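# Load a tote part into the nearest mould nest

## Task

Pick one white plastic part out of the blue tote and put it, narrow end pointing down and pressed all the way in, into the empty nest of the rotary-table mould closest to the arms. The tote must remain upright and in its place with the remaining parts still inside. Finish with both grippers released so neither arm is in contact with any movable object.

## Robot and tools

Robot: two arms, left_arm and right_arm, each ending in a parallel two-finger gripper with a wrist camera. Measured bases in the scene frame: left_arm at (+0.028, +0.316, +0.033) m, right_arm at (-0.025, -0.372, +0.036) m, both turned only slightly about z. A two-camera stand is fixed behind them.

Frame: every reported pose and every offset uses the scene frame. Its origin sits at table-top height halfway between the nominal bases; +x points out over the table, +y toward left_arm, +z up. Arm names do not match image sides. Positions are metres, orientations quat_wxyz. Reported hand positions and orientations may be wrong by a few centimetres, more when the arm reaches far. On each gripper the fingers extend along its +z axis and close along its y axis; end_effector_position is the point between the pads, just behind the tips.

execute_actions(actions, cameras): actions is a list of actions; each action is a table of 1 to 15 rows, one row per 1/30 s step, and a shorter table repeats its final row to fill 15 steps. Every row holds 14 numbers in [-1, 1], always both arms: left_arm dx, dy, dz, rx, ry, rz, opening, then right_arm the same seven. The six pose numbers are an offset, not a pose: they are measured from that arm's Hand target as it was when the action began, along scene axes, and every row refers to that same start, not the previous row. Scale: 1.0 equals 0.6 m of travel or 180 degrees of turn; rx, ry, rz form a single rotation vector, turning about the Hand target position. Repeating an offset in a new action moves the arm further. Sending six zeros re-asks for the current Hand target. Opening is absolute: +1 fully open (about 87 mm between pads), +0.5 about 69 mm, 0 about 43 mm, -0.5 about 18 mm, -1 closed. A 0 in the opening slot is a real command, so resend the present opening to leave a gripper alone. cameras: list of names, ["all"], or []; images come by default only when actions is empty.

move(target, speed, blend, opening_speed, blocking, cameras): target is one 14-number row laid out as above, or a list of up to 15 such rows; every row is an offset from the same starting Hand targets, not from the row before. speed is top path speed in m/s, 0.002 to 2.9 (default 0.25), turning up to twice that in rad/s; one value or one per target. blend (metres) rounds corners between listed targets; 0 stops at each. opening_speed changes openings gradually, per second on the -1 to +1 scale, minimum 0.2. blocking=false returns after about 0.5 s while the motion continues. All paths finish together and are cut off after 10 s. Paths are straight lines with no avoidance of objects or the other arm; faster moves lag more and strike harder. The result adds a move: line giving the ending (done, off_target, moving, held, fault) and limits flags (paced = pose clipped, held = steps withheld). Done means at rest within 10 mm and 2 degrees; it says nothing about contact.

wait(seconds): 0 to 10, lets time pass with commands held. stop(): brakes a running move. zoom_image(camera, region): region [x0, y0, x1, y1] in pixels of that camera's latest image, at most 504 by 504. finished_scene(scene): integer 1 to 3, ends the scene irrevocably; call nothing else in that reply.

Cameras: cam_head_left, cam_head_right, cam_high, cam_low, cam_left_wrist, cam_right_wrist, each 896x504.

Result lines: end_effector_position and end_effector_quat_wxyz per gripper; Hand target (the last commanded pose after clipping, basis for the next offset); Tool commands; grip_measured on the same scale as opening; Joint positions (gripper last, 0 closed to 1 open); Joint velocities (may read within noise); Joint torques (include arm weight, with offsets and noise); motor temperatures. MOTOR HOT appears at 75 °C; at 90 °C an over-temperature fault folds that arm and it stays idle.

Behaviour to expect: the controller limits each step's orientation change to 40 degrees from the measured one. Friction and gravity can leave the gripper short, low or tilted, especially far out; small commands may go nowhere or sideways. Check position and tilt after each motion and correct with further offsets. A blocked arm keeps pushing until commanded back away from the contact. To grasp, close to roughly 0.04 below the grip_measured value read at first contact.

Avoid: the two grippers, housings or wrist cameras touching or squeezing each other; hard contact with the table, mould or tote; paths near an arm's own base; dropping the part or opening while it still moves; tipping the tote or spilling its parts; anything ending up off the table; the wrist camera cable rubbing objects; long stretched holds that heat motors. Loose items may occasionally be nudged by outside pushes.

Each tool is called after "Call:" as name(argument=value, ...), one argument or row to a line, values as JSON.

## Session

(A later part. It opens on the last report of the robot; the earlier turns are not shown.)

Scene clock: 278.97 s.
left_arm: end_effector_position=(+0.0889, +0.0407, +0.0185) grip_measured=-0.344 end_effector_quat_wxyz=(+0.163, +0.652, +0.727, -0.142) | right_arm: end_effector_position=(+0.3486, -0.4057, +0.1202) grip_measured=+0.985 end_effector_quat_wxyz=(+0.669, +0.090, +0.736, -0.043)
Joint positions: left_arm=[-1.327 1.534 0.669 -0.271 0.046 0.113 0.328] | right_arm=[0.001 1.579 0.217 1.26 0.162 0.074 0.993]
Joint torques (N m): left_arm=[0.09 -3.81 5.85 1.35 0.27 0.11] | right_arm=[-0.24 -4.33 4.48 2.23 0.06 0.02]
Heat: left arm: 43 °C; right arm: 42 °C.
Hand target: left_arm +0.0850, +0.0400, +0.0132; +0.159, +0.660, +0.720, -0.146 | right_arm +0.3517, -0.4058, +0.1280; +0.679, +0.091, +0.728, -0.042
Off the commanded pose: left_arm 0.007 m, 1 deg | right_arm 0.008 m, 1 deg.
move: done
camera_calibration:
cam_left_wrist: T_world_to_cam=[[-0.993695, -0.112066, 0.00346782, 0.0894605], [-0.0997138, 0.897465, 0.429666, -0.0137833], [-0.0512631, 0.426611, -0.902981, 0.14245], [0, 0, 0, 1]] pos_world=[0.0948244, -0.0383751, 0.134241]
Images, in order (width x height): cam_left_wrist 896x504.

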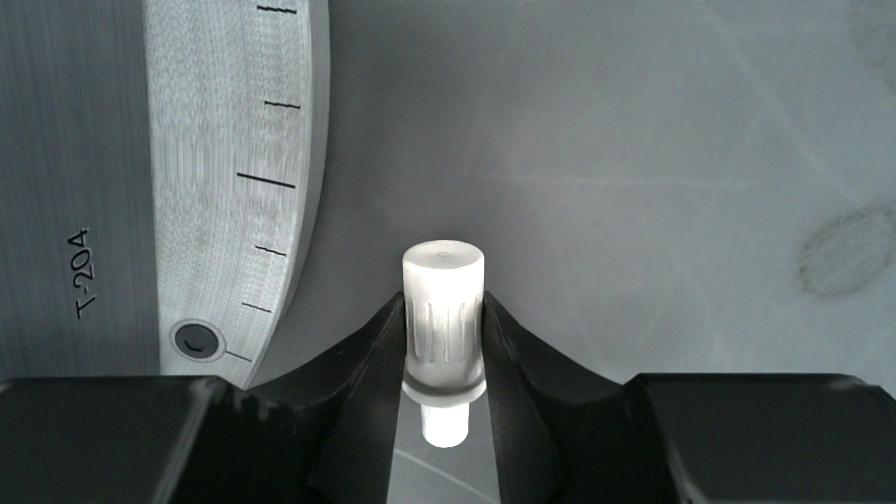

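Call:
move(
  target=[-0.0, 0.0, -0.005, 0, 0, 0, -0.45, 0, 0, 0, 0, 0, 0, 1],
  speed=0.02,
)

Call:
move(
  target=[-0.0, 0.0, -0.0042, 0, 0, 0, -0.45, 0, 0, 0, 0, 0, 0, 1],
  speed=0.02,
)

Scene clock: 284.10 s.
left_arm: end_effector_position=(+0.0891, +0.0399, +0.0164) grip_measured=-0.344 end_effector_quat_wxyz=(+0.164, +0.652, +0.726, -0.143) | right_arm: end_effector_position=(+0.3486, -0.4057, +0.1202) grip_measured=+0.985 end_effector_quat_wxyz=(+0.669, +0.090, +0.736, -0.043)
Joint positions: left_arm=[-1.327 1.541 0.665 -0.257 0.046 0.113 0.328] | right_arm=[0.001 1.579 0.217 1.26 0.162 0.074 0.993]
Joint torques (N m): left_arm=[0.08 -3.71 5.57 1.35 0.28 0.12] | right_arm=[-0.25 -4.42 4.51 2.25 0.08 -0.01]
Heat: left arm: 43 °C; right arm: 42 °C.
Hand target: left_arm +0.0850, +0.0400, +0.0101; +0.159, +0.660, +0.720, -0.146 | right_arm +0.3517, -0.4058, +0.1280; +0.679, +0.091, +0.728, -0.042
Off the commanded pose: left_arm 0.007 m, 1 deg | right_arm 0.008 m, 1 deg.
move: done

Scene clock: 284.80 s.
left_arm: end_effector_position=(+0.0895, +0.0381, +0.0166) grip_measured=-0.344 end_effector_quat_wxyz=(+0.168, +0.651, +0.726, -0.145) | right_arm: end_effector_position=(+0.3486, -0.4057, +0.1202) grip_measured=+0.985 end_effector_quat_wxyz=(+0.669, +0.090, +0.736, -0.043)
Joint positions: left_arm=[-1.327 1.541 0.662 -0.246 0.046 0.113 0.328] | right_arm=[0.001 1.579 0.217 1.26 0.162 0.074 0.993]
Joint torques (N m): left_arm=[0.08 -3.21 5.31 1.37 0.27 0.12] | right_arm=[-0.32 -4.42 4.48 2.23 0.06 0]
Heat: left arm: 43 °C; right arm: 42 °C.
Hand target: left_arm +0.0850, +0.0400, +0.0077; +0.159, +0.660, +0.720, -0.146 | right_arm +0.3517, -0.4058, +0.1280; +0.679, +0.091, +0.728, -0.042
Off the commanded pose: left_arm 0.010 m, 2 deg | right_arm 0.008 m, 1 deg.
move: done

Call:
move(
  target=[
    [0.0, 0.0, 0.004, 0, 0, 0, -0.45, 0, 0, 0, 0, 0, 0, 1],
    [0.0, 0.0, 0.004, 0, 0, 0, 0.05, 0, 0, 0, 0, 0, 0, 1],
  ],
  speed=0.03,
  opening_speed=0.25,
  cameras=["cam_left_wrist"],
)

Call:
zoom_image(
  camera="cam_left_wrist",
  region=[320, 210, 570, 480],
)

Scene clock: 292.57 s.
left_arm: end_effector_position=(+0.0895, +0.0379, +0.0166) grip_measured=+0.050 end_effector_quat_wxyz=(+0.168, +0.651, +0.726, -0.146) | right_arm: end_effector_position=(+0.3486, -0.4057, +0.1202) grip_measured=+0.985 end_effector_quat_wxyz=(+0.669, +0.090, +0.736, -0.043)
Joint positions: left_arm=[-1.327 1.541 0.662 -0.246 0.046 0.113 0.525] | right_arm=[0.001 1.579 0.217 1.26 0.162 0.074 0.993]
Joint torques (N m): left_arm=[0.09 -3.67 5.81 1.25 0.27 0.11] | right_arm=[-0.35 -4.4 4.62 2.24 0.06 0.02]
Heat: left arm: 43 °C; right arm: 42 °C.
Hand target: left_arm +0.0851, +0.0399, +0.0101; +0.159, +0.660, +0.720, -0.146 | right_arm +0.3517, -0.4058, +0.1280; +0.679, +0.091, +0.728, -0.042
Off the commanded pose: left_arm 0.008 m, 2 deg | right_arm 0.008 m, 1 deg.
move: done
camera_calibration:
cam_left_wrist: T_world_to_cam=[[-0.993721, -0.111861, 0.00235696, 0.0897926], [-0.100606, 0.902556, 0.418655, -0.0104652], [-0.0489584, 0.415789, -0.908142, 0.142218], [0, 0, 0, 1]] pos_world=[0.0951386, -0.0396429, 0.133324]
Images, in order (width x height): cam_left_wrist 896x504.

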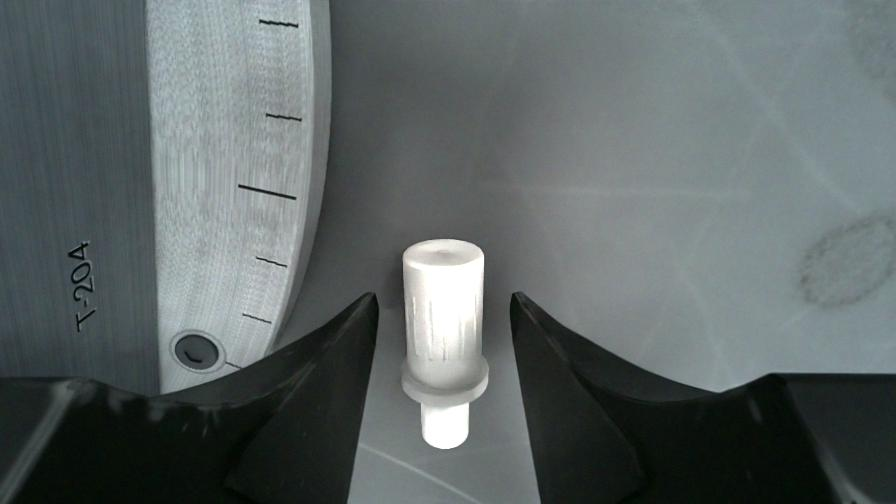

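Scaled by 1.867 from the camera's 896x504 image, which has a finer 1280x720 frame.

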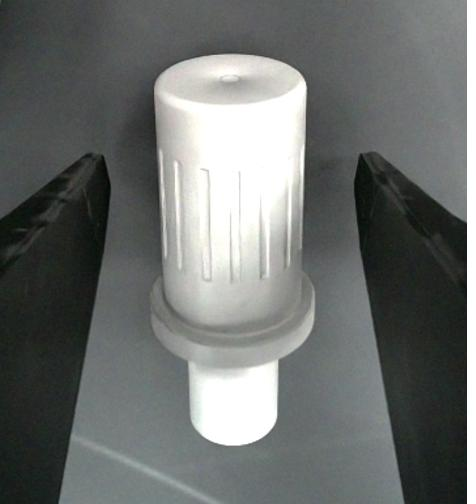

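Call:
move(
  target=[0.0, 0.0, 0.1167, 0, 0, 0, 0.05, 0, 0, 0, 0, 0, 0, 1],
  speed=0.06,
  cameras=["cam_left_wrist"],
)

Scene clock: 336.93 s.
left_arm: end_effector_position=(+0.0867, +0.0499, +0.0668) grip_measured=+0.050 end_effector_quat_wxyz=(+0.145, +0.655, +0.731, -0.129) | right_arm: end_effector_position=(+0.3486, -0.4057, +0.1202) grip_measured=+0.985 end_effector_quat_wxyz=(+0.669, +0.090, +0.736, -0.043)
Joint positions: left_arm=[-1.327 1.429 0.807 -0.561 0.046 0.113 0.525] | right_arm=[0.001 1.579 0.217 1.26 0.162 0.074 0.993]
Joint torques (N m): left_arm=[0.06 -6.32 9.95 1.01 0.26 0.11] | right_arm=[-0.28 -4.41 4.56 2.27 0.07 0.01]
Motor temperatures (°C): left_arm=[28 32 43 32 27 29 28] | right_arm=[29 35 38 43 27 28 31]
Heat: left arm: 43 °C; right arm: 43 °C.
Hand target: left_arm +0.0851, +0.0399, +0.0801; +0.159, +0.660, +0.720, -0.146 | right_arm +0.3517, -0.4058, +0.1280; +0.679, +0.091, +0.728, -0.042
Off the commanded pose: left_arm 0.017 m, 3 deg | right_arm 0.008 m, 1 deg.
move: off_target (left_arm)
camera_calibration:
cam_left_wrist: T_world_to_cam=[[-0.993643, -0.112195, 0.00924016, 0.087775], [-0.0946833, 0.877306, 0.470499, -0.045221], [-0.0608939, 0.466634, -0.882352, 0.179463], [0, 0, 0, 1]] pos_world=[0.0938636, -0.0342231, 0.178815]
Images, in order (width x height): cam_left_wrist 896x504.

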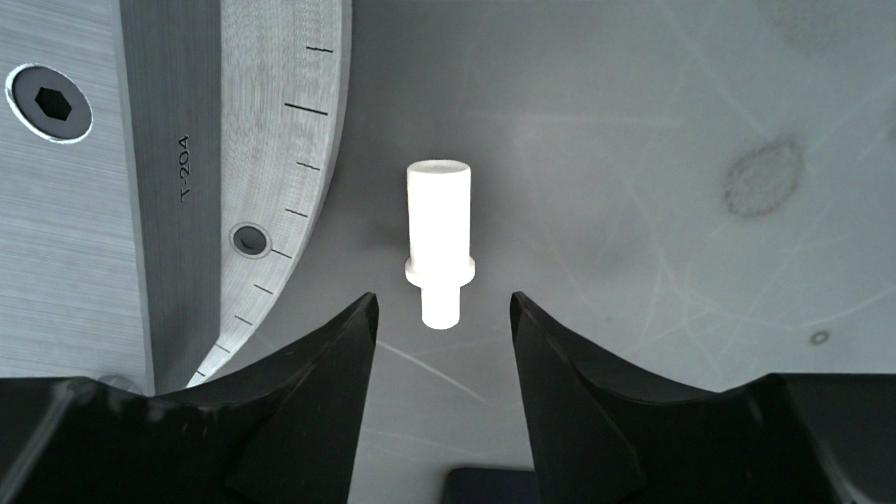

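Call:
move(
  target=[0.0035, -0.0117, -0.0167, 0.2160, 0.0187, 0, 0.05, 0, 0, 0, 0, 0, 0, 1],
  speed=0.2,
  cameras=["cam_left_wrist", "cam_low"],
)

Scene clock: 354.53 s.
left_arm: end_effector_position=(+0.0869, +0.0367, +0.0716) grip_measured=+0.050 end_effector_quat_wxyz=(-0.092, +0.671, +0.732, +0.074) | right_arm: end_effector_position=(+0.3486, -0.4057, +0.1202) grip_measured=+0.985 end_effector_quat_wxyz=(+0.669, +0.090, +0.736, -0.043)
Joint positions: left_arm=[-1.369 2.058 1.516 -1.265 -0.009 0.1 0.525] | right_arm=[0.001 1.579 0.217 1.26 0.162 0.074 0.993]
Joint torques (N m): left_arm=[-0.01 -6.9 8.81 -0.24 -0.02 -0.07] | right_arm=[-0.44 -4.41 4.45 2.22 0.06 0.01]
Heat: left arm: 44 °C; right arm: 43 °C.
Hand target: left_arm +0.0871, +0.0329, +0.0701; -0.090, +0.671, +0.732, +0.082 | right_arm +0.3517, -0.4058, +0.1280; +0.679, +0.091, +0.728, -0.042
Off the commanded pose: left_arm 0.004 m, 1 deg | right_arm 0.008 m, 1 deg.
move: done
camera_calibration:
cam_left_wrist: T_world_to_cam=[[-0.995032, -0.0974793, 0.0202248, 0.0852602], [-0.0246955, 0.438481, 0.898401, -0.056484], [-0.0964437, 0.893438, -0.43871, 0.145573], [0, 0, 0, 1]] pos_world=[0.0974813, -0.0969824, 0.112885]
Images, in order (width x height): cam_low 896x504, cam_left_wrist 896x504.

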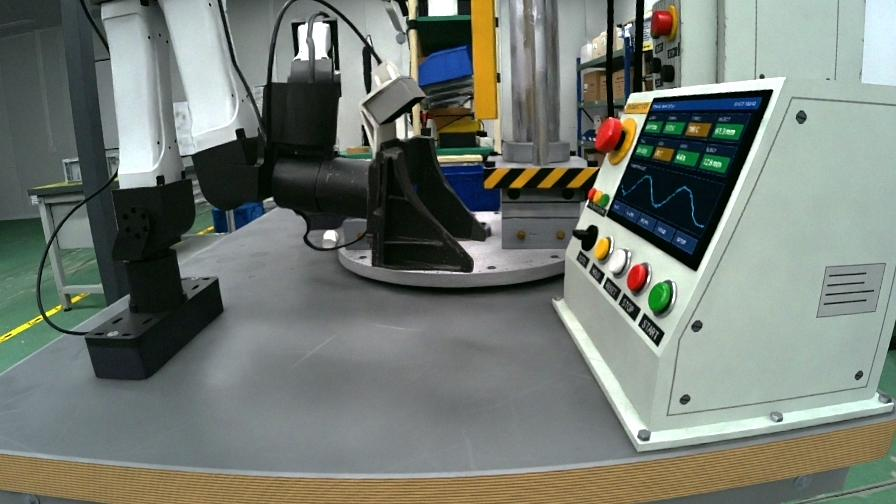

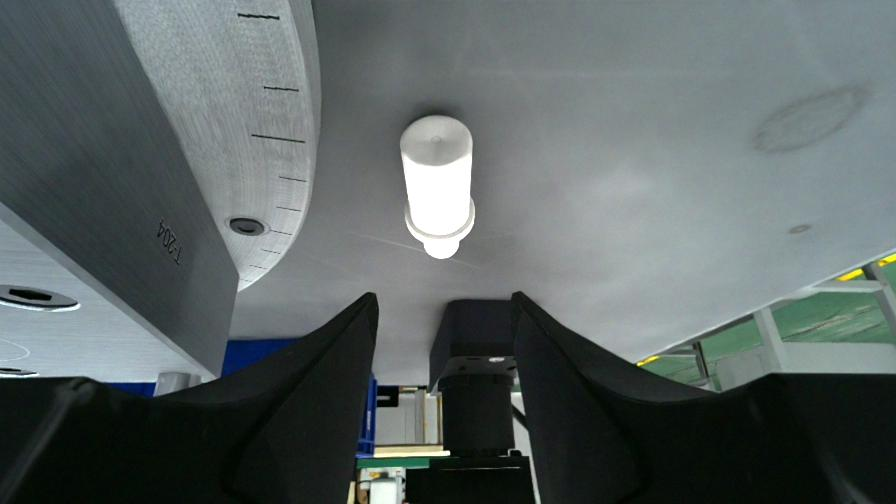

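Call:
move(
  target=[0.0035, 0.001, -0.065, 0, 0, 0, 0.05, 0, 0, 0, 0, 0, 0, 1],
  speed=0.07,
  cameras=["cam_left_wrist", "cam_low"],
)

Call:
zoom_image(
  camera="cam_low",
  region=[250, 160, 450, 290],
)

Scene clock: 381.90 s.
left_arm: end_effector_position=(+0.0882, +0.0312, +0.0395) grip_measured=+0.050 end_effector_quat_wxyz=(-0.088, +0.671, +0.733, +0.072) | right_arm: end_effector_position=(+0.3486, -0.4057, +0.1202) grip_measured=+0.985 end_effector_quat_wxyz=(+0.669, +0.090, +0.736, -0.043)
Joint positions: left_arm=[-1.369 2.112 1.467 -1.154 -0.011 0.1 0.525] | right_arm=[0.001 1.579 0.217 1.26 0.162 0.074 0.993]
Joint torques (N m): left_arm=[0.51 -7.19 5.42 0.02 -0.03 -0.01] | right_arm=[-0.39 -4.36 4.52 2.25 0.07 0.01]
Heat: left arm: 46 °C; right arm: 43 °C.
Hand target: left_arm +0.0892, +0.0336, +0.0311; -0.090, +0.671, +0.732, +0.083 | right_arm +0.3517, -0.4058, +0.1280; +0.679, +0.091, +0.728, -0.042
Off the commanded pose: left_arm 0.009 m, 1 deg | right_arm 0.008 m, 1 deg.
move: done
camera_calibration:
cam_left_wrist: T_world_to_cam=[[-0.995126, -0.0969684, 0.0179129, 0.086752], [-0.0273917, 0.446334, 0.894447, -0.0251503], [-0.0947282, 0.889597, -0.446815, 0.136748], [0, 0, 0, 1]] pos_world=[0.0985942, -0.102013, 0.0820427]
Images, in order (width x height): cam_low 896x504, cam_left_wrist 896x504.

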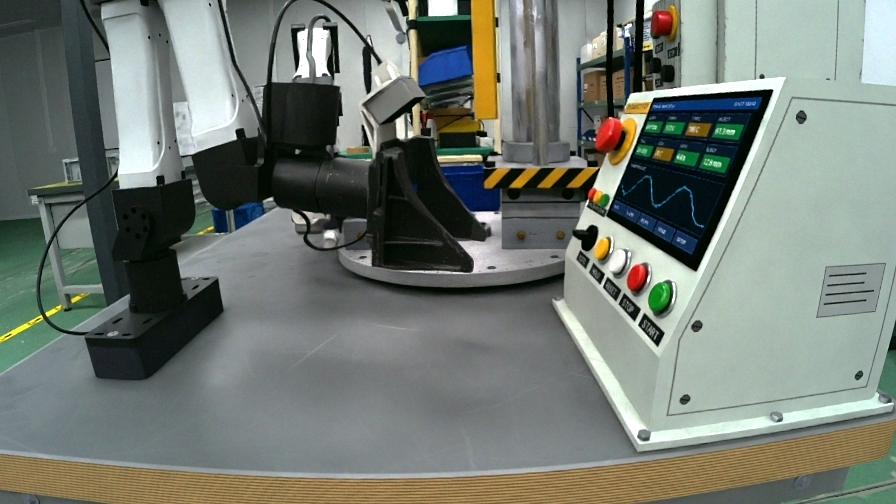

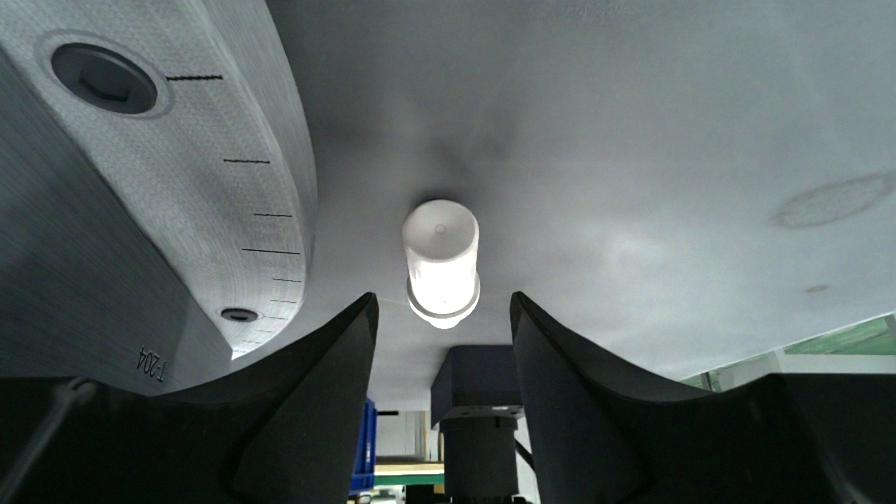

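Scaled by 2.520 from the camera's 896x504 image, which has a finer 1280x720 frame.

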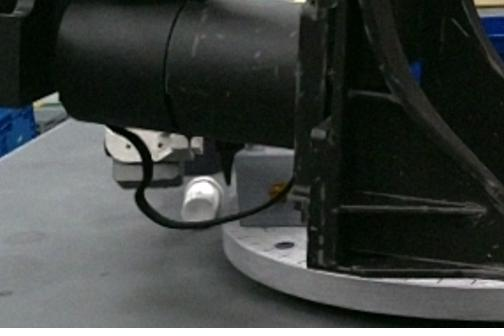

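Call:
move(
  target=[0.001, 0.0067, -0.03, 0, 0, 0, 0.05, 0, 0, 0, 0, 0, 0, 1],
  speed=0.05,
  cameras=["cam_left_wrist"],
)

Scene clock: 391.13 s.
left_arm: end_effector_position=(+0.0878, +0.0341, +0.0218) grip_measured=+0.050 end_effector_quat_wxyz=(-0.087, +0.671, +0.733, +0.072) | right_arm: end_effector_position=(+0.3486, -0.4057, +0.1202) grip_measured=+0.985 end_effector_quat_wxyz=(+0.669, +0.090, +0.736, -0.043)
Joint positions: left_arm=[-1.369 2.128 1.417 -1.085 -0.012 0.1 0.525] | right_arm=[0.001 1.579 0.217 1.26 0.162 0.074 0.993]
Joint torques (N m): left_arm=[0.81 -7.08 5.15 0.03 -0.03 0.02] | right_arm=[-0.39 -4.4 4.55 2.27 0.03 -0.01]
Heat: left arm: 45 °C; right arm: 43 °C.
Hand target: left_arm +0.0898, +0.0376, +0.0130; -0.090, +0.671, +0.732, +0.083 | right_arm +0.3517, -0.4058, +0.1280; +0.679, +0.091, +0.728, -0.042
Off the commanded pose: left_arm 0.010 m, 1 deg | right_arm 0.008 m, 1 deg.
move: done
camera_calibration:
cam_left_wrist: T_world_to_cam=[[-0.995158, -0.0968006, 0.0170182, 0.0869306], [-0.0282834, 0.447877, 0.893648, -0.010503], [-0.0941277, 0.88884, -0.448446, 0.126275], [0, 0, 0, 1]] pos_world=[0.0980986, -0.0991191, 0.0645341]
Images, in order (width x height): cam_left_wrist 896x504.

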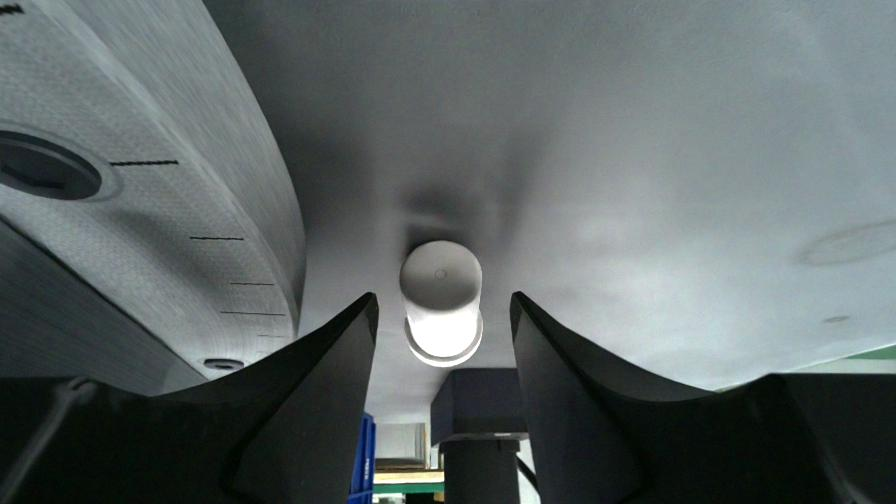

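Call:
move(
  target=[0.001, 0.0, -0.0117, 0, 0, 0, 0.05, 0, 0, 0, 0, 0, 0, 1],
  speed=0.03,
  cameras=["cam_left_wrist"],
)

Call:
zoom_image(
  camera="cam_left_wrist",
  region=[340, 210, 550, 400],
)

Scene clock: 409.10 s.
left_arm: end_effector_position=(+0.0879, +0.0339, +0.0151) grip_measured=+0.050 end_effector_quat_wxyz=(-0.086, +0.671, +0.733, +0.072) | right_arm: end_effector_position=(+0.3486, -0.4057, +0.1202) grip_measured=+0.985 end_effector_quat_wxyz=(+0.669, +0.090, +0.736, -0.043)
Joint positions: left_arm=[-1.369 2.141 1.408 -1.063 -0.012 0.1 0.525] | right_arm=[0.001 1.579 0.217 1.26 0.162 0.074 0.993]
Joint torques (N m): left_arm=[0.9 -7.08 5.04 0.04 -0.03 0.04] | right_arm=[-0.36 -4.38 4.6 2.24 0.1 0]
Heat: left arm: 43 °C; right arm: 44 °C.
Hand target: left_arm +0.0904, +0.0376, +0.0061; -0.090, +0.671, +0.732, +0.083 | right_arm +0.3517, -0.4058, +0.1280; +0.679, +0.091, +0.728, -0.042
Off the commanded pose: left_arm 0.010 m, 1 deg | right_arm 0.008 m, 1 deg.
move: done
camera_calibration:
cam_left_wrist: T_world_to_cam=[[-0.995179, -0.0966633, 0.0166049, 0.0871648], [-0.0285862, 0.447819, 0.893667, -0.00448983], [-0.0938208, 0.888884, -0.448423, 0.123475], [0, 0, 0, 1]] pos_world=[0.0982007, -0.0993188, 0.0579341]
Images, in order (width x height): cam_left_wrist 896x504.

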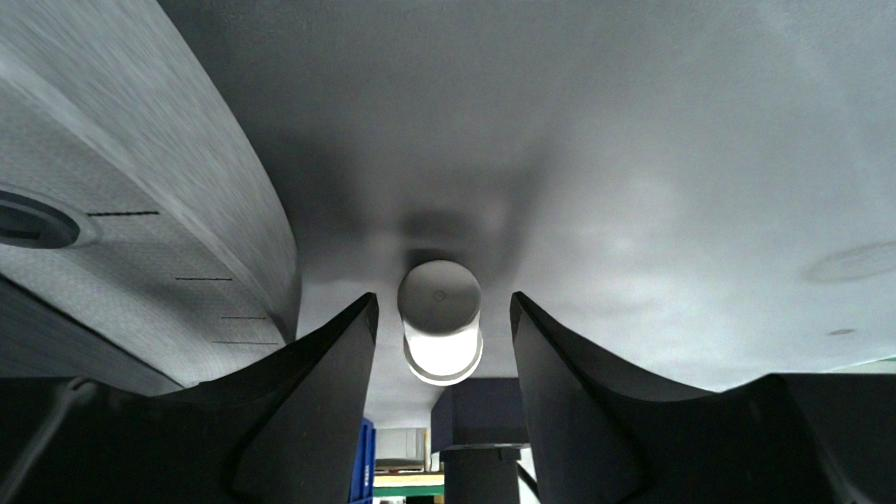

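Scaled by 2.400 from the camera's 896x504 image, which has a finer 1280x720 frame.

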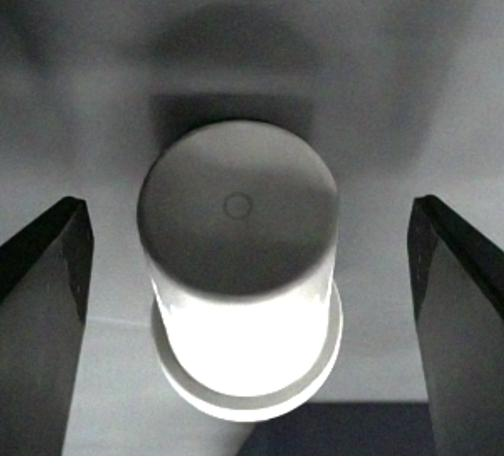

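Call:
move(
  target=[0.005, 0.0, -0.005, 0, 0, 0, 0.05, 0, 0, 0, 0, 0, 0, 1],
  speed=0.03,
  cameras=["cam_left_wrist"],
)

Call:
zoom_image(
  camera="cam_left_wrist",
  region=[340, 210, 550, 400],
)

Scene clock: 417.27 s.
left_arm: end_effector_position=(+0.0883, +0.0333, +0.0137) grip_measured=+0.050 end_effector_quat_wxyz=(-0.086, +0.671, +0.733, +0.072) | right_arm: end_effector_position=(+0.3486, -0.4057, +0.1202) grip_measured=+0.985 end_effector_quat_wxyz=(+0.669, +0.090, +0.736, -0.043)
Joint positions: left_arm=[-1.369 2.145 1.408 -1.059 -0.013 0.1 0.525] | right_arm=[0.001 1.579 0.217 1.26 0.162 0.074 0.993]
Joint torques (N m): left_arm=[1.54 -6.82 4.9 0.09 -0.03 0.11] | right_arm=[-0.32 -4.46 4.6 2.24 0.07 0]
Motor temperatures (°C): left_arm=[28 37 43 30 27 29 28] | right_arm=[29 35 38 44 27 28 31]
Heat: left arm: 43 °C; right arm: 44 °C.
Hand target: left_arm +0.0935, +0.0376, +0.0030; -0.090, +0.671, +0.732, +0.083 | right_arm +0.3517, -0.4058, +0.1280; +0.679, +0.091, +0.728, -0.042
Off the commanded pose: left_arm 0.013 m, 1 deg | right_arm 0.008 m, 1 deg.
move: off_target (left_arm)
camera_calibration:
cam_left_wrist: T_world_to_cam=[[-0.995225, -0.0963867, 0.0154163, 0.0874436], [-0.0295844, 0.448355, 0.893366, -0.00283604], [-0.0930206, 0.888643, -0.449066, 0.123245], [0, 0, 0, 1]] pos_world=[0.0984064, -0.0998207, 0.0565306]
Images, in order (width x height): cam_left_wrist 896x504.

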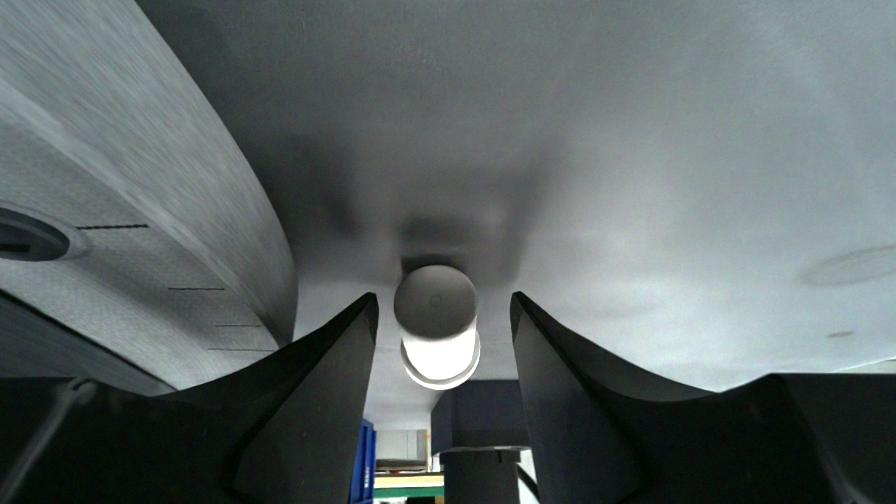

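Scaled by 2.400 from the camera's 896x504 image, which has a finer 1280x720 frame.

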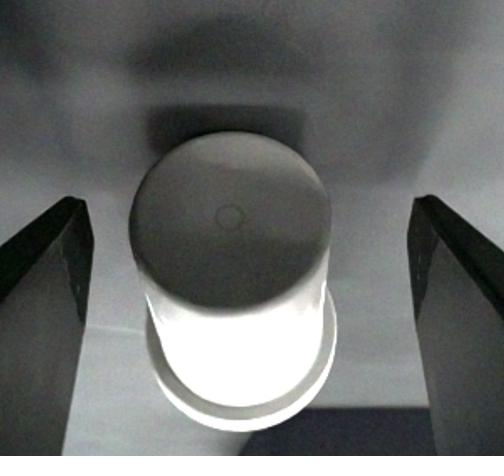

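Call:
move(
  target=[
    [0.0, 0.0, 0.006, 0, 0, 0, 0.05, 0, 0, 0, 0, 0, 0, 1],
    [0.0, 0.0, 0.006, 0, 0, 0, -0.45, 0, 0, 0, 0, 0, 0, 1],
  ],
  speed=0.03,
  opening_speed=0.25,
  cameras=["cam_left_wrist"],
)

Call:
zoom_image(
  camera="cam_left_wrist",
  region=[340, 210, 550, 400],
)

Scene clock: 433.13 s.
left_arm: end_effector_position=(+0.0884, +0.0334, +0.0137) grip_measured=-0.343 end_effector_quat_wxyz=(-0.086, +0.671, +0.733, +0.072) | right_arm: end_effector_position=(+0.3486, -0.4057, +0.1202) grip_measured=+0.985 end_effector_quat_wxyz=(+0.669, +0.090, +0.736, -0.043)
Joint positions: left_arm=[-1.369 2.145 1.408 -1.059 -0.014 0.1 0.329] | right_arm=[0.001 1.579 0.217 1.26 0.162 0.074 0.993]
Joint torques (N m): left_arm=[1.54 -7.28 5.44 -0.03 -0.03 0.11] | right_arm=[-0.29 -4.41 4.51 2.23 0.08 0.03]
Heat: left arm: 42 °C; right arm: 44 °C.
Hand target: left_arm +0.0934, +0.0376, +0.0066; -0.090, +0.671, +0.732, +0.083 | right_arm +0.3517, -0.4058, +0.1280; +0.679, +0.091, +0.728, -0.042
Off the commanded pose: left_arm 0.010 m, 1 deg | right_arm 0.008 m, 1 deg.
move: done
camera_calibration:
cam_left_wrist: T_world_to_cam=[[-0.995247, -0.0962497, 0.0147809, 0.0875979], [-0.0300768, 0.448204, 0.893425, -0.00280366], [-0.0926167, 0.888735, -0.448968, 0.123218], [0, 0, 0, 1]] pos_world=[0.0985092, -0.09982, 0.0565309]
Images, in order (width x height): cam_left_wrist 896x504.

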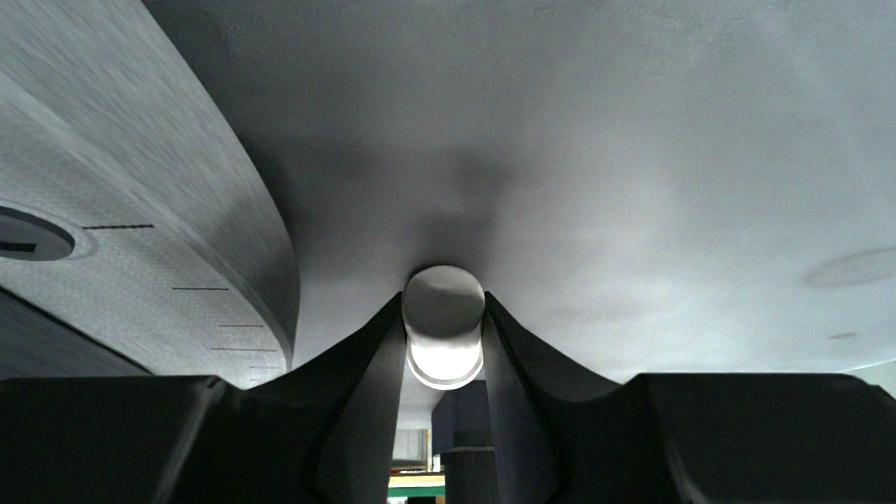

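Scaled by 2.400 from the camera's 896x504 image, which has a finer 1280x720 frame.

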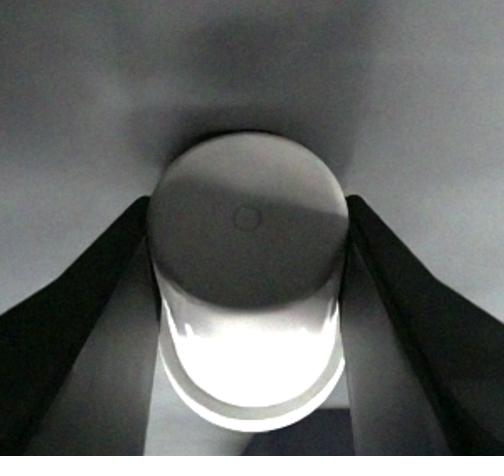

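Call:
move(
  target=[0.0, 0.0, 0.25, 0, 0, 0, -0.45, 0, 0, 0, 0, 0, 0, 1],
  speed=0.1,
  cameras=["cam_left_wrist", "cam_low"],
)

Call:
zoom_image(
  camera="cam_left_wrist",
  region=[340, 210, 550, 420],
)

Scene clock: 478.67 s.
left_arm: end_effector_position=(+0.0875, +0.0390, +0.1416) grip_measured=-0.343 end_effector_quat_wxyz=(-0.109, +0.669, +0.730, +0.091) | right_arm: end_effector_position=(+0.3486, -0.4057, +0.1202) grip_measured=+0.985 end_effector_quat_wxyz=(+0.669, +0.090, +0.736, -0.043)
Joint positions: left_arm=[-1.369 2.049 1.764 -1.571 -0.015 0.1 0.329] | right_arm=[0.001 1.579 0.217 1.26 0.162 0.074 0.993]
Joint torques (N m): left_arm=[1.5 -11.45 8.73 -0.37 -0.02 0.11] | right_arm=[-0.24 -4.38 4.53 2.25 0.04 0.02]
Heat: left arm: 42 °C; right arm: 44 °C.
Hand target: left_arm +0.0935, +0.0376, +0.1567; -0.090, +0.671, +0.732, +0.083 | right_arm +0.3517, -0.4058, +0.1280; +0.679, +0.091, +0.728, -0.042
Off the commanded pose: left_arm 0.016 m, 2 deg | right_arm 0.008 m, 1 deg.
joint sent to its limit (left arm) — joint 4 (wrist pitch), lower limit. The joint targets still meet the commanded pose.
move: off_target (left_arm)
camera_calibration:
cam_left_wrist: T_world_to_cam=[[-0.995088, -0.0970529, 0.019527, 0.084675], [-0.0204068, 0.394102, 0.91884, -0.121841], [-0.0968718, 0.913928, -0.394146, 0.167246], [0, 0, 0, 1]] pos_world=[0.0979741, -0.0966153, 0.176218]
Images, in order (width x height): cam_low 896x504, cam_left_wrist 896x504.

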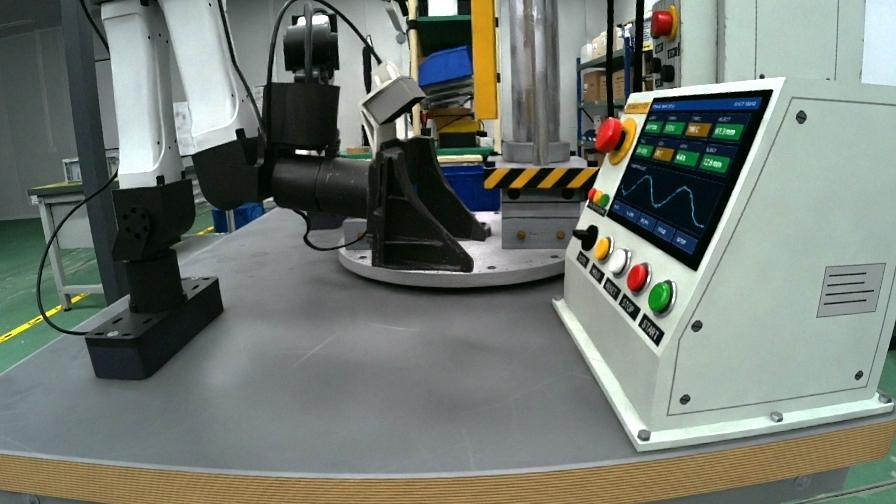

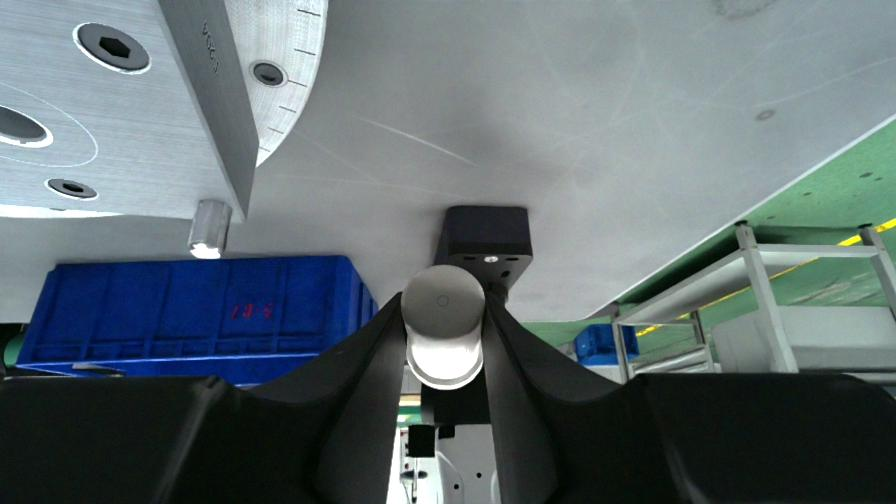

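Scaled by 2.400 from the camera's 896x504 image, which has a finer 1280x720 frame.

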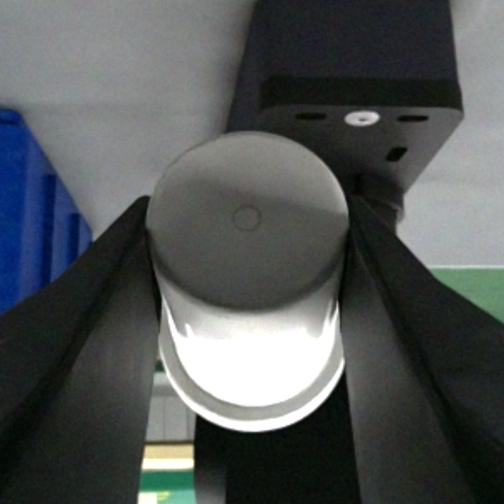

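Call:
move(
  target=[0.2192, -0.0027, 0.1388, -0.4250, -0.3562, 0.2912, -0.45, 0, 0, 0, 0, 0, 0, 1],
  speed=0.2,
  cameras=["cam_left_wrist", "cam_low", "cam_high"],
)

Call:
zoom_image(
  camera="cam_left_wrist",
  region=[340, 210, 640, 480],
)

Scene clock: 525.13 s.
left_arm: end_effector_position=(+0.2262, +0.0334, +0.2365) grip_measured=-0.343 end_effector_quat_wxyz=(+0.637, +0.109, +0.759, -0.081) | right_arm: end_effector_position=(+0.3486, -0.4057, +0.1202) grip_measured=+0.985 end_effector_quat_wxyz=(+0.669, +0.090, +0.736, -0.043)
Joint positions: left_arm=[-1.397 1.218 0.752 0.063 -1.108 -0.349 0.329] | right_arm=[0.001 1.579 0.217 1.26 0.162 0.074 0.993]
Joint torques (N m): left_arm=[0.05 -4.64 7.1 1.72 -0.33 0.01] | right_arm=[-0.31 -4.41 4.59 2.24 0.07 0.01]
Motor temperatures (°C): left_arm=[29 43 44 29 27 29 29] | right_arm=[29 36 38 45 27 28 31]
Heat: left arm: 44 °C; right arm: 45 °C.
Hand target: left_arm +0.2249, +0.0359, +0.2399; +0.643, +0.100, +0.754, -0.085 | right_arm +0.3517, -0.4058, +0.1280; +0.679, +0.091, +0.728, -0.042
Off the commanded pose: left_arm 0.005 m, 1 deg | right_arm 0.008 m, 1 deg.
move: done
camera_calibration:
cam_left_wrist: T_world_to_cam=[[-0.274935, -0.961433, -0.00762073, 0.0927156], [-0.836221, 0.243025, -0.491602, 0.319007], [0.474494, -0.128786, -0.870787, 0.241414], [0, 0, 0, 1]] pos_world=[0.177701, 0.0427038, 0.367751]
Images, in order (width x height): cam_high 896x504, cam_low 896x504, cam_left_wrist 896x504.

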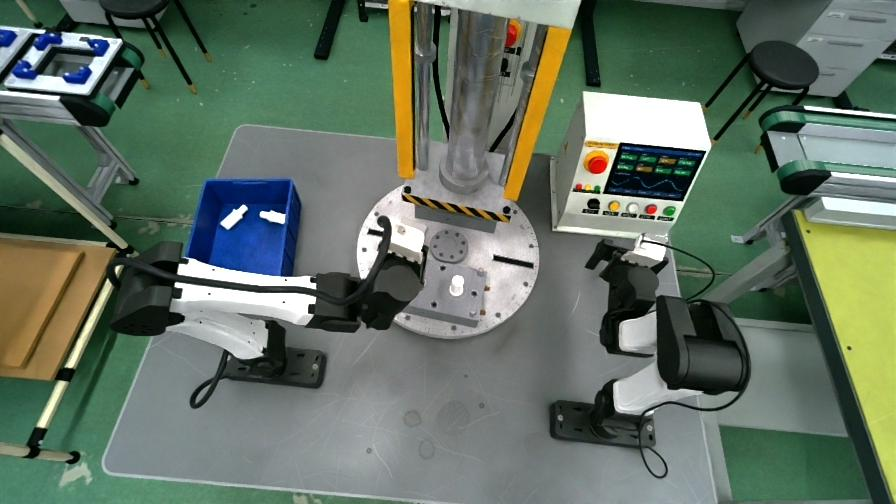

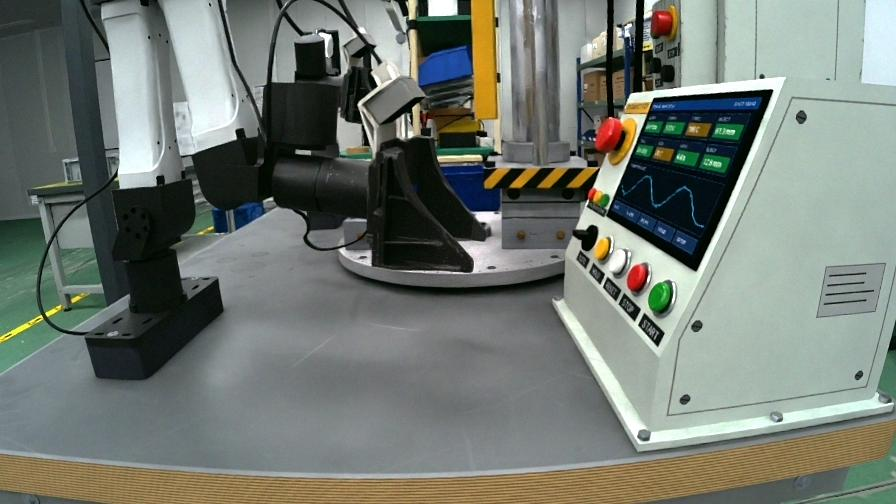

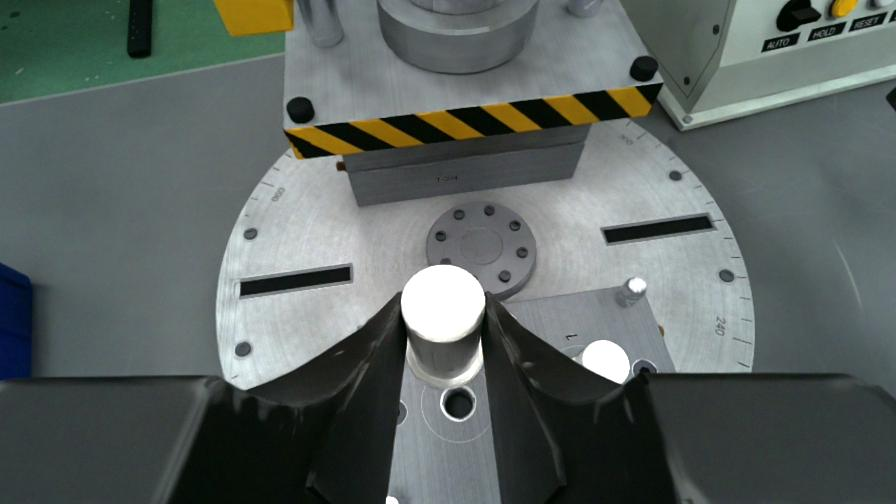

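Scaled by 1.680 from the camera's 896x504 image, which has a finer 1280x720 frame.

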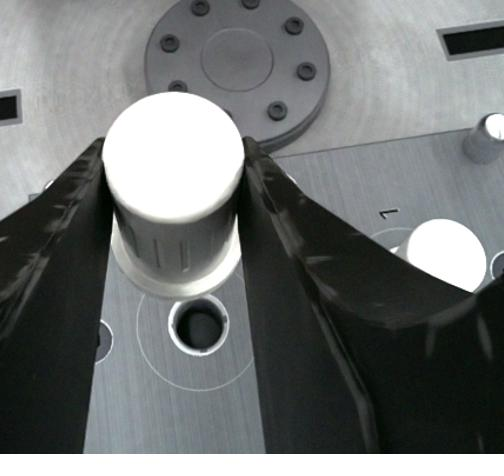

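Call:
move(
  target=[-0.0032, -0.0158, -0.075, 0, 0, 0, -0.45, 0, 0, 0, 0, 0, 0, 1],
  speed=0.05,
  cameras=["cam_left_wrist", "cam_low"],
)

Call:
zoom_image(
  camera="cam_left_wrist",
  region=[370, 250, 520, 460],
)

Scene clock: 567.93 s.
left_arm: end_effector_position=(+0.2245, +0.0259, +0.1994) grip_measured=-0.343 end_effector_quat_wxyz=(+0.641, +0.104, +0.756, -0.087) | right_arm: end_effector_position=(+0.3486, -0.4057, +0.1202) grip_measured=+0.985 end_effector_quat_wxyz=(+0.669, +0.090, +0.736, -0.043)
Joint positions: left_arm=[-1.41 1.302 0.638 0.279 -1.121 -0.349 0.329] | right_arm=[0.001 1.579 0.217 1.26 0.162 0.074 0.993]
Joint torques (N m): left_arm=[-0.01 -2.99 6.71 1.72 -0.32 -0.07] | right_arm=[-0.32 -4.41 4.53 2.25 0.05 0]
Motor temperatures (°C): left_arm=[29 37 44 33 28 29 30] | right_arm=[29 36 38 45 27 28 31]
Heat: left arm: 44 °C; right arm: 45 °C.
Hand target: left_arm +0.2231, +0.0265, +0.1950; +0.643, +0.100, +0.754, -0.085 | right_arm +0.3517, -0.4058, +0.1280; +0.679, +0.091, +0.728, -0.042
Off the commanded pose: left_arm 0.005 m, 1 deg | right_arm 0.008 m, 1 deg.
move: done
camera_calibration:
cam_left_wrist: T_world_to_cam=[[-0.275181, -0.961371, 0.00644264, 0.0819947], [-0.832107, 0.234814, -0.502454, 0.302639], [0.481532, -0.143627, -0.86458, 0.206537], [0, 0, 0, 1]] pos_world=[0.174937, 0.0374278, 0.330102]
Images, in order (width x height): cam_low 896x504, cam_left_wrist 896x504.

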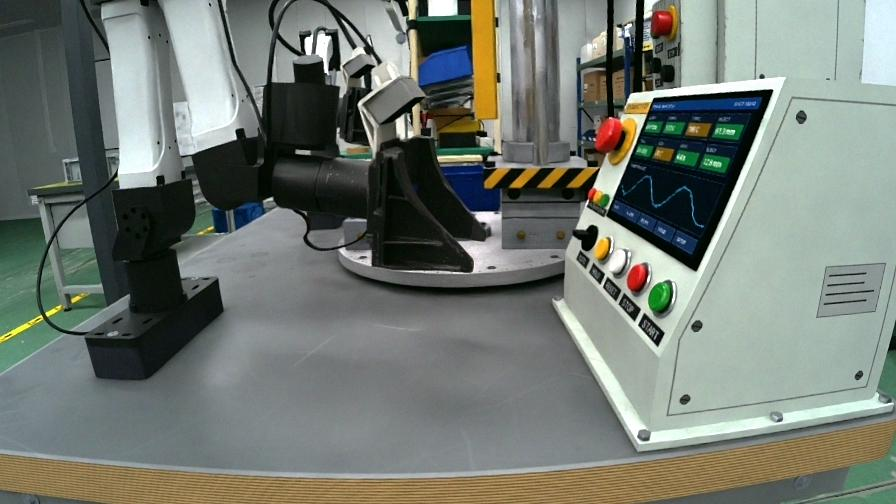

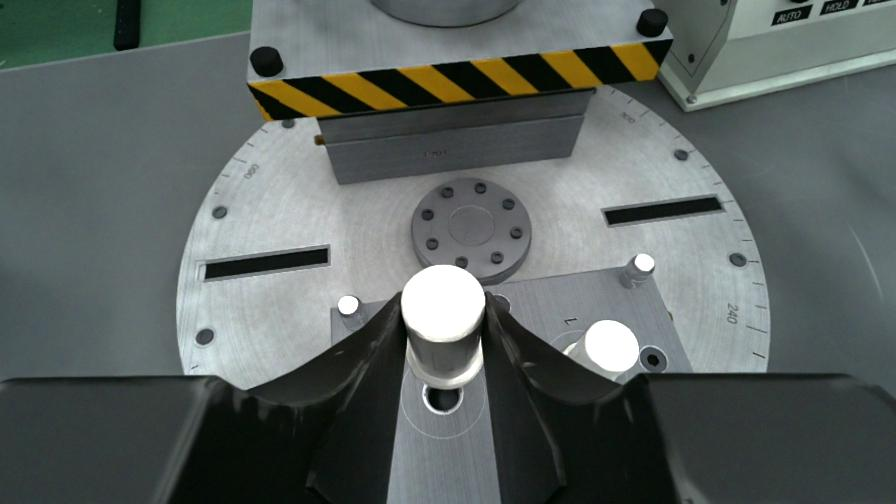

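Scaled by 2.400 from the camera's 896x504 image, which has a finer 1280x720 frame.

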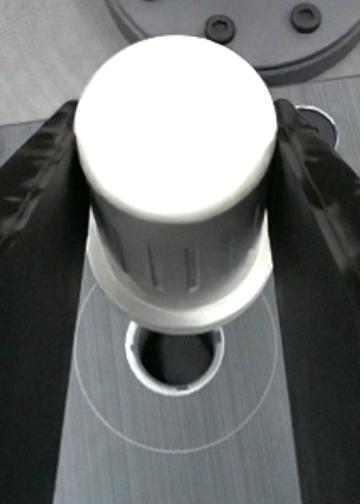

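Call:
move(
  target=[0.0075, 0.001, -0.06, 0, 0, 0, -0.45, 0, 0, 0, 0, 0, 0, 1],
  speed=0.05,
  cameras=["cam_left_wrist", "cam_low"],
)

Call:
zoom_image(
  camera="cam_left_wrist",
  region=[370, 250, 520, 460],
)

Scene clock: 581.90 s.
left_arm: end_effector_position=(+0.2248, +0.0241, +0.1643) grip_measured=-0.343 end_effector_quat_wxyz=(+0.643, +0.100, +0.754, -0.092) | right_arm: end_effector_position=(+0.3486, -0.4057, +0.1202) grip_measured=+0.985 end_effector_quat_wxyz=(+0.669, +0.090, +0.736, -0.043)
Joint positions: left_arm=[-1.41 1.399 0.539 0.491 -1.121 -0.345 0.329] | right_arm=[0.001 1.579 0.217 1.26 0.162 0.074 0.993]
Joint torques (N m): left_arm=[1.42 -3.17 6.15 1.7 -0.14 0.05] | right_arm=[-0.35 -4.41 4.55 2.24 0.06 0.01]
Heat: left arm: 43 °C; right arm: 45 °C.
Hand target: left_arm +0.2276, +0.0272, +0.1589; +0.643, +0.100, +0.754, -0.085 | right_arm +0.3517, -0.4058, +0.1280; +0.679, +0.091, +0.728, -0.042
Off the commanded pose: left_arm 0.007 m, 1 deg | right_arm 0.008 m, 1 deg.
move: done
camera_calibration:
cam_left_wrist: T_world_to_cam=[[-0.275814, -0.961063, 0.0168489, 0.0790829], [-0.830281, 0.229376, -0.507956, 0.286335], [0.484314, -0.154091, -0.861218, 0.174887], [0, 0, 0, 1]] pos_world=[0.174851, 0.0372739, 0.294729]
Images, in order (width x height): cam_low 896x504, cam_left_wrist 896x504.

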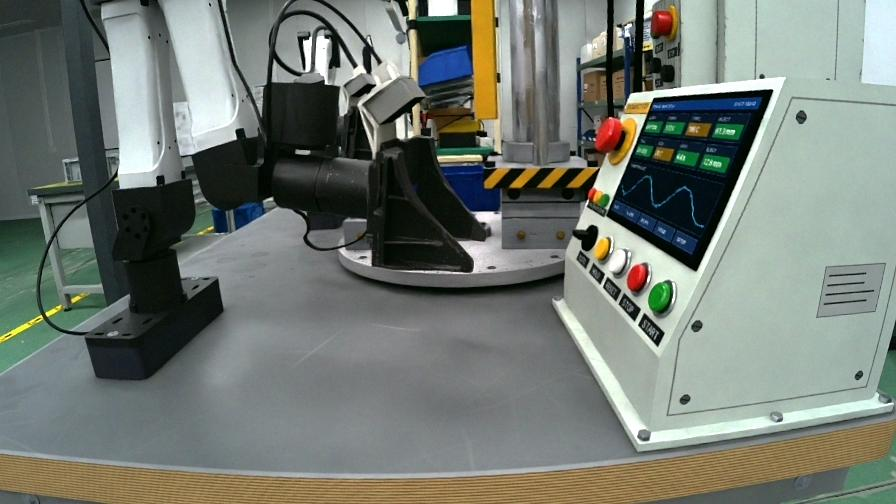

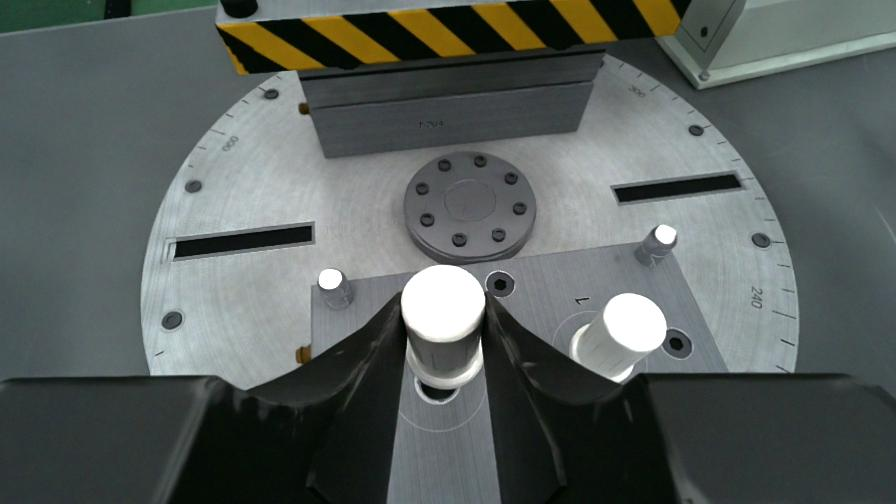

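Scaled by 2.400 from the camera's 896x504 image, which has a finer 1280x720 frame.

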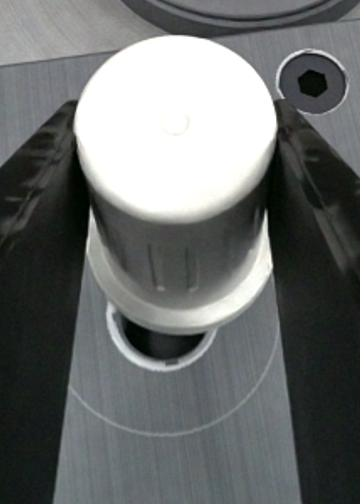

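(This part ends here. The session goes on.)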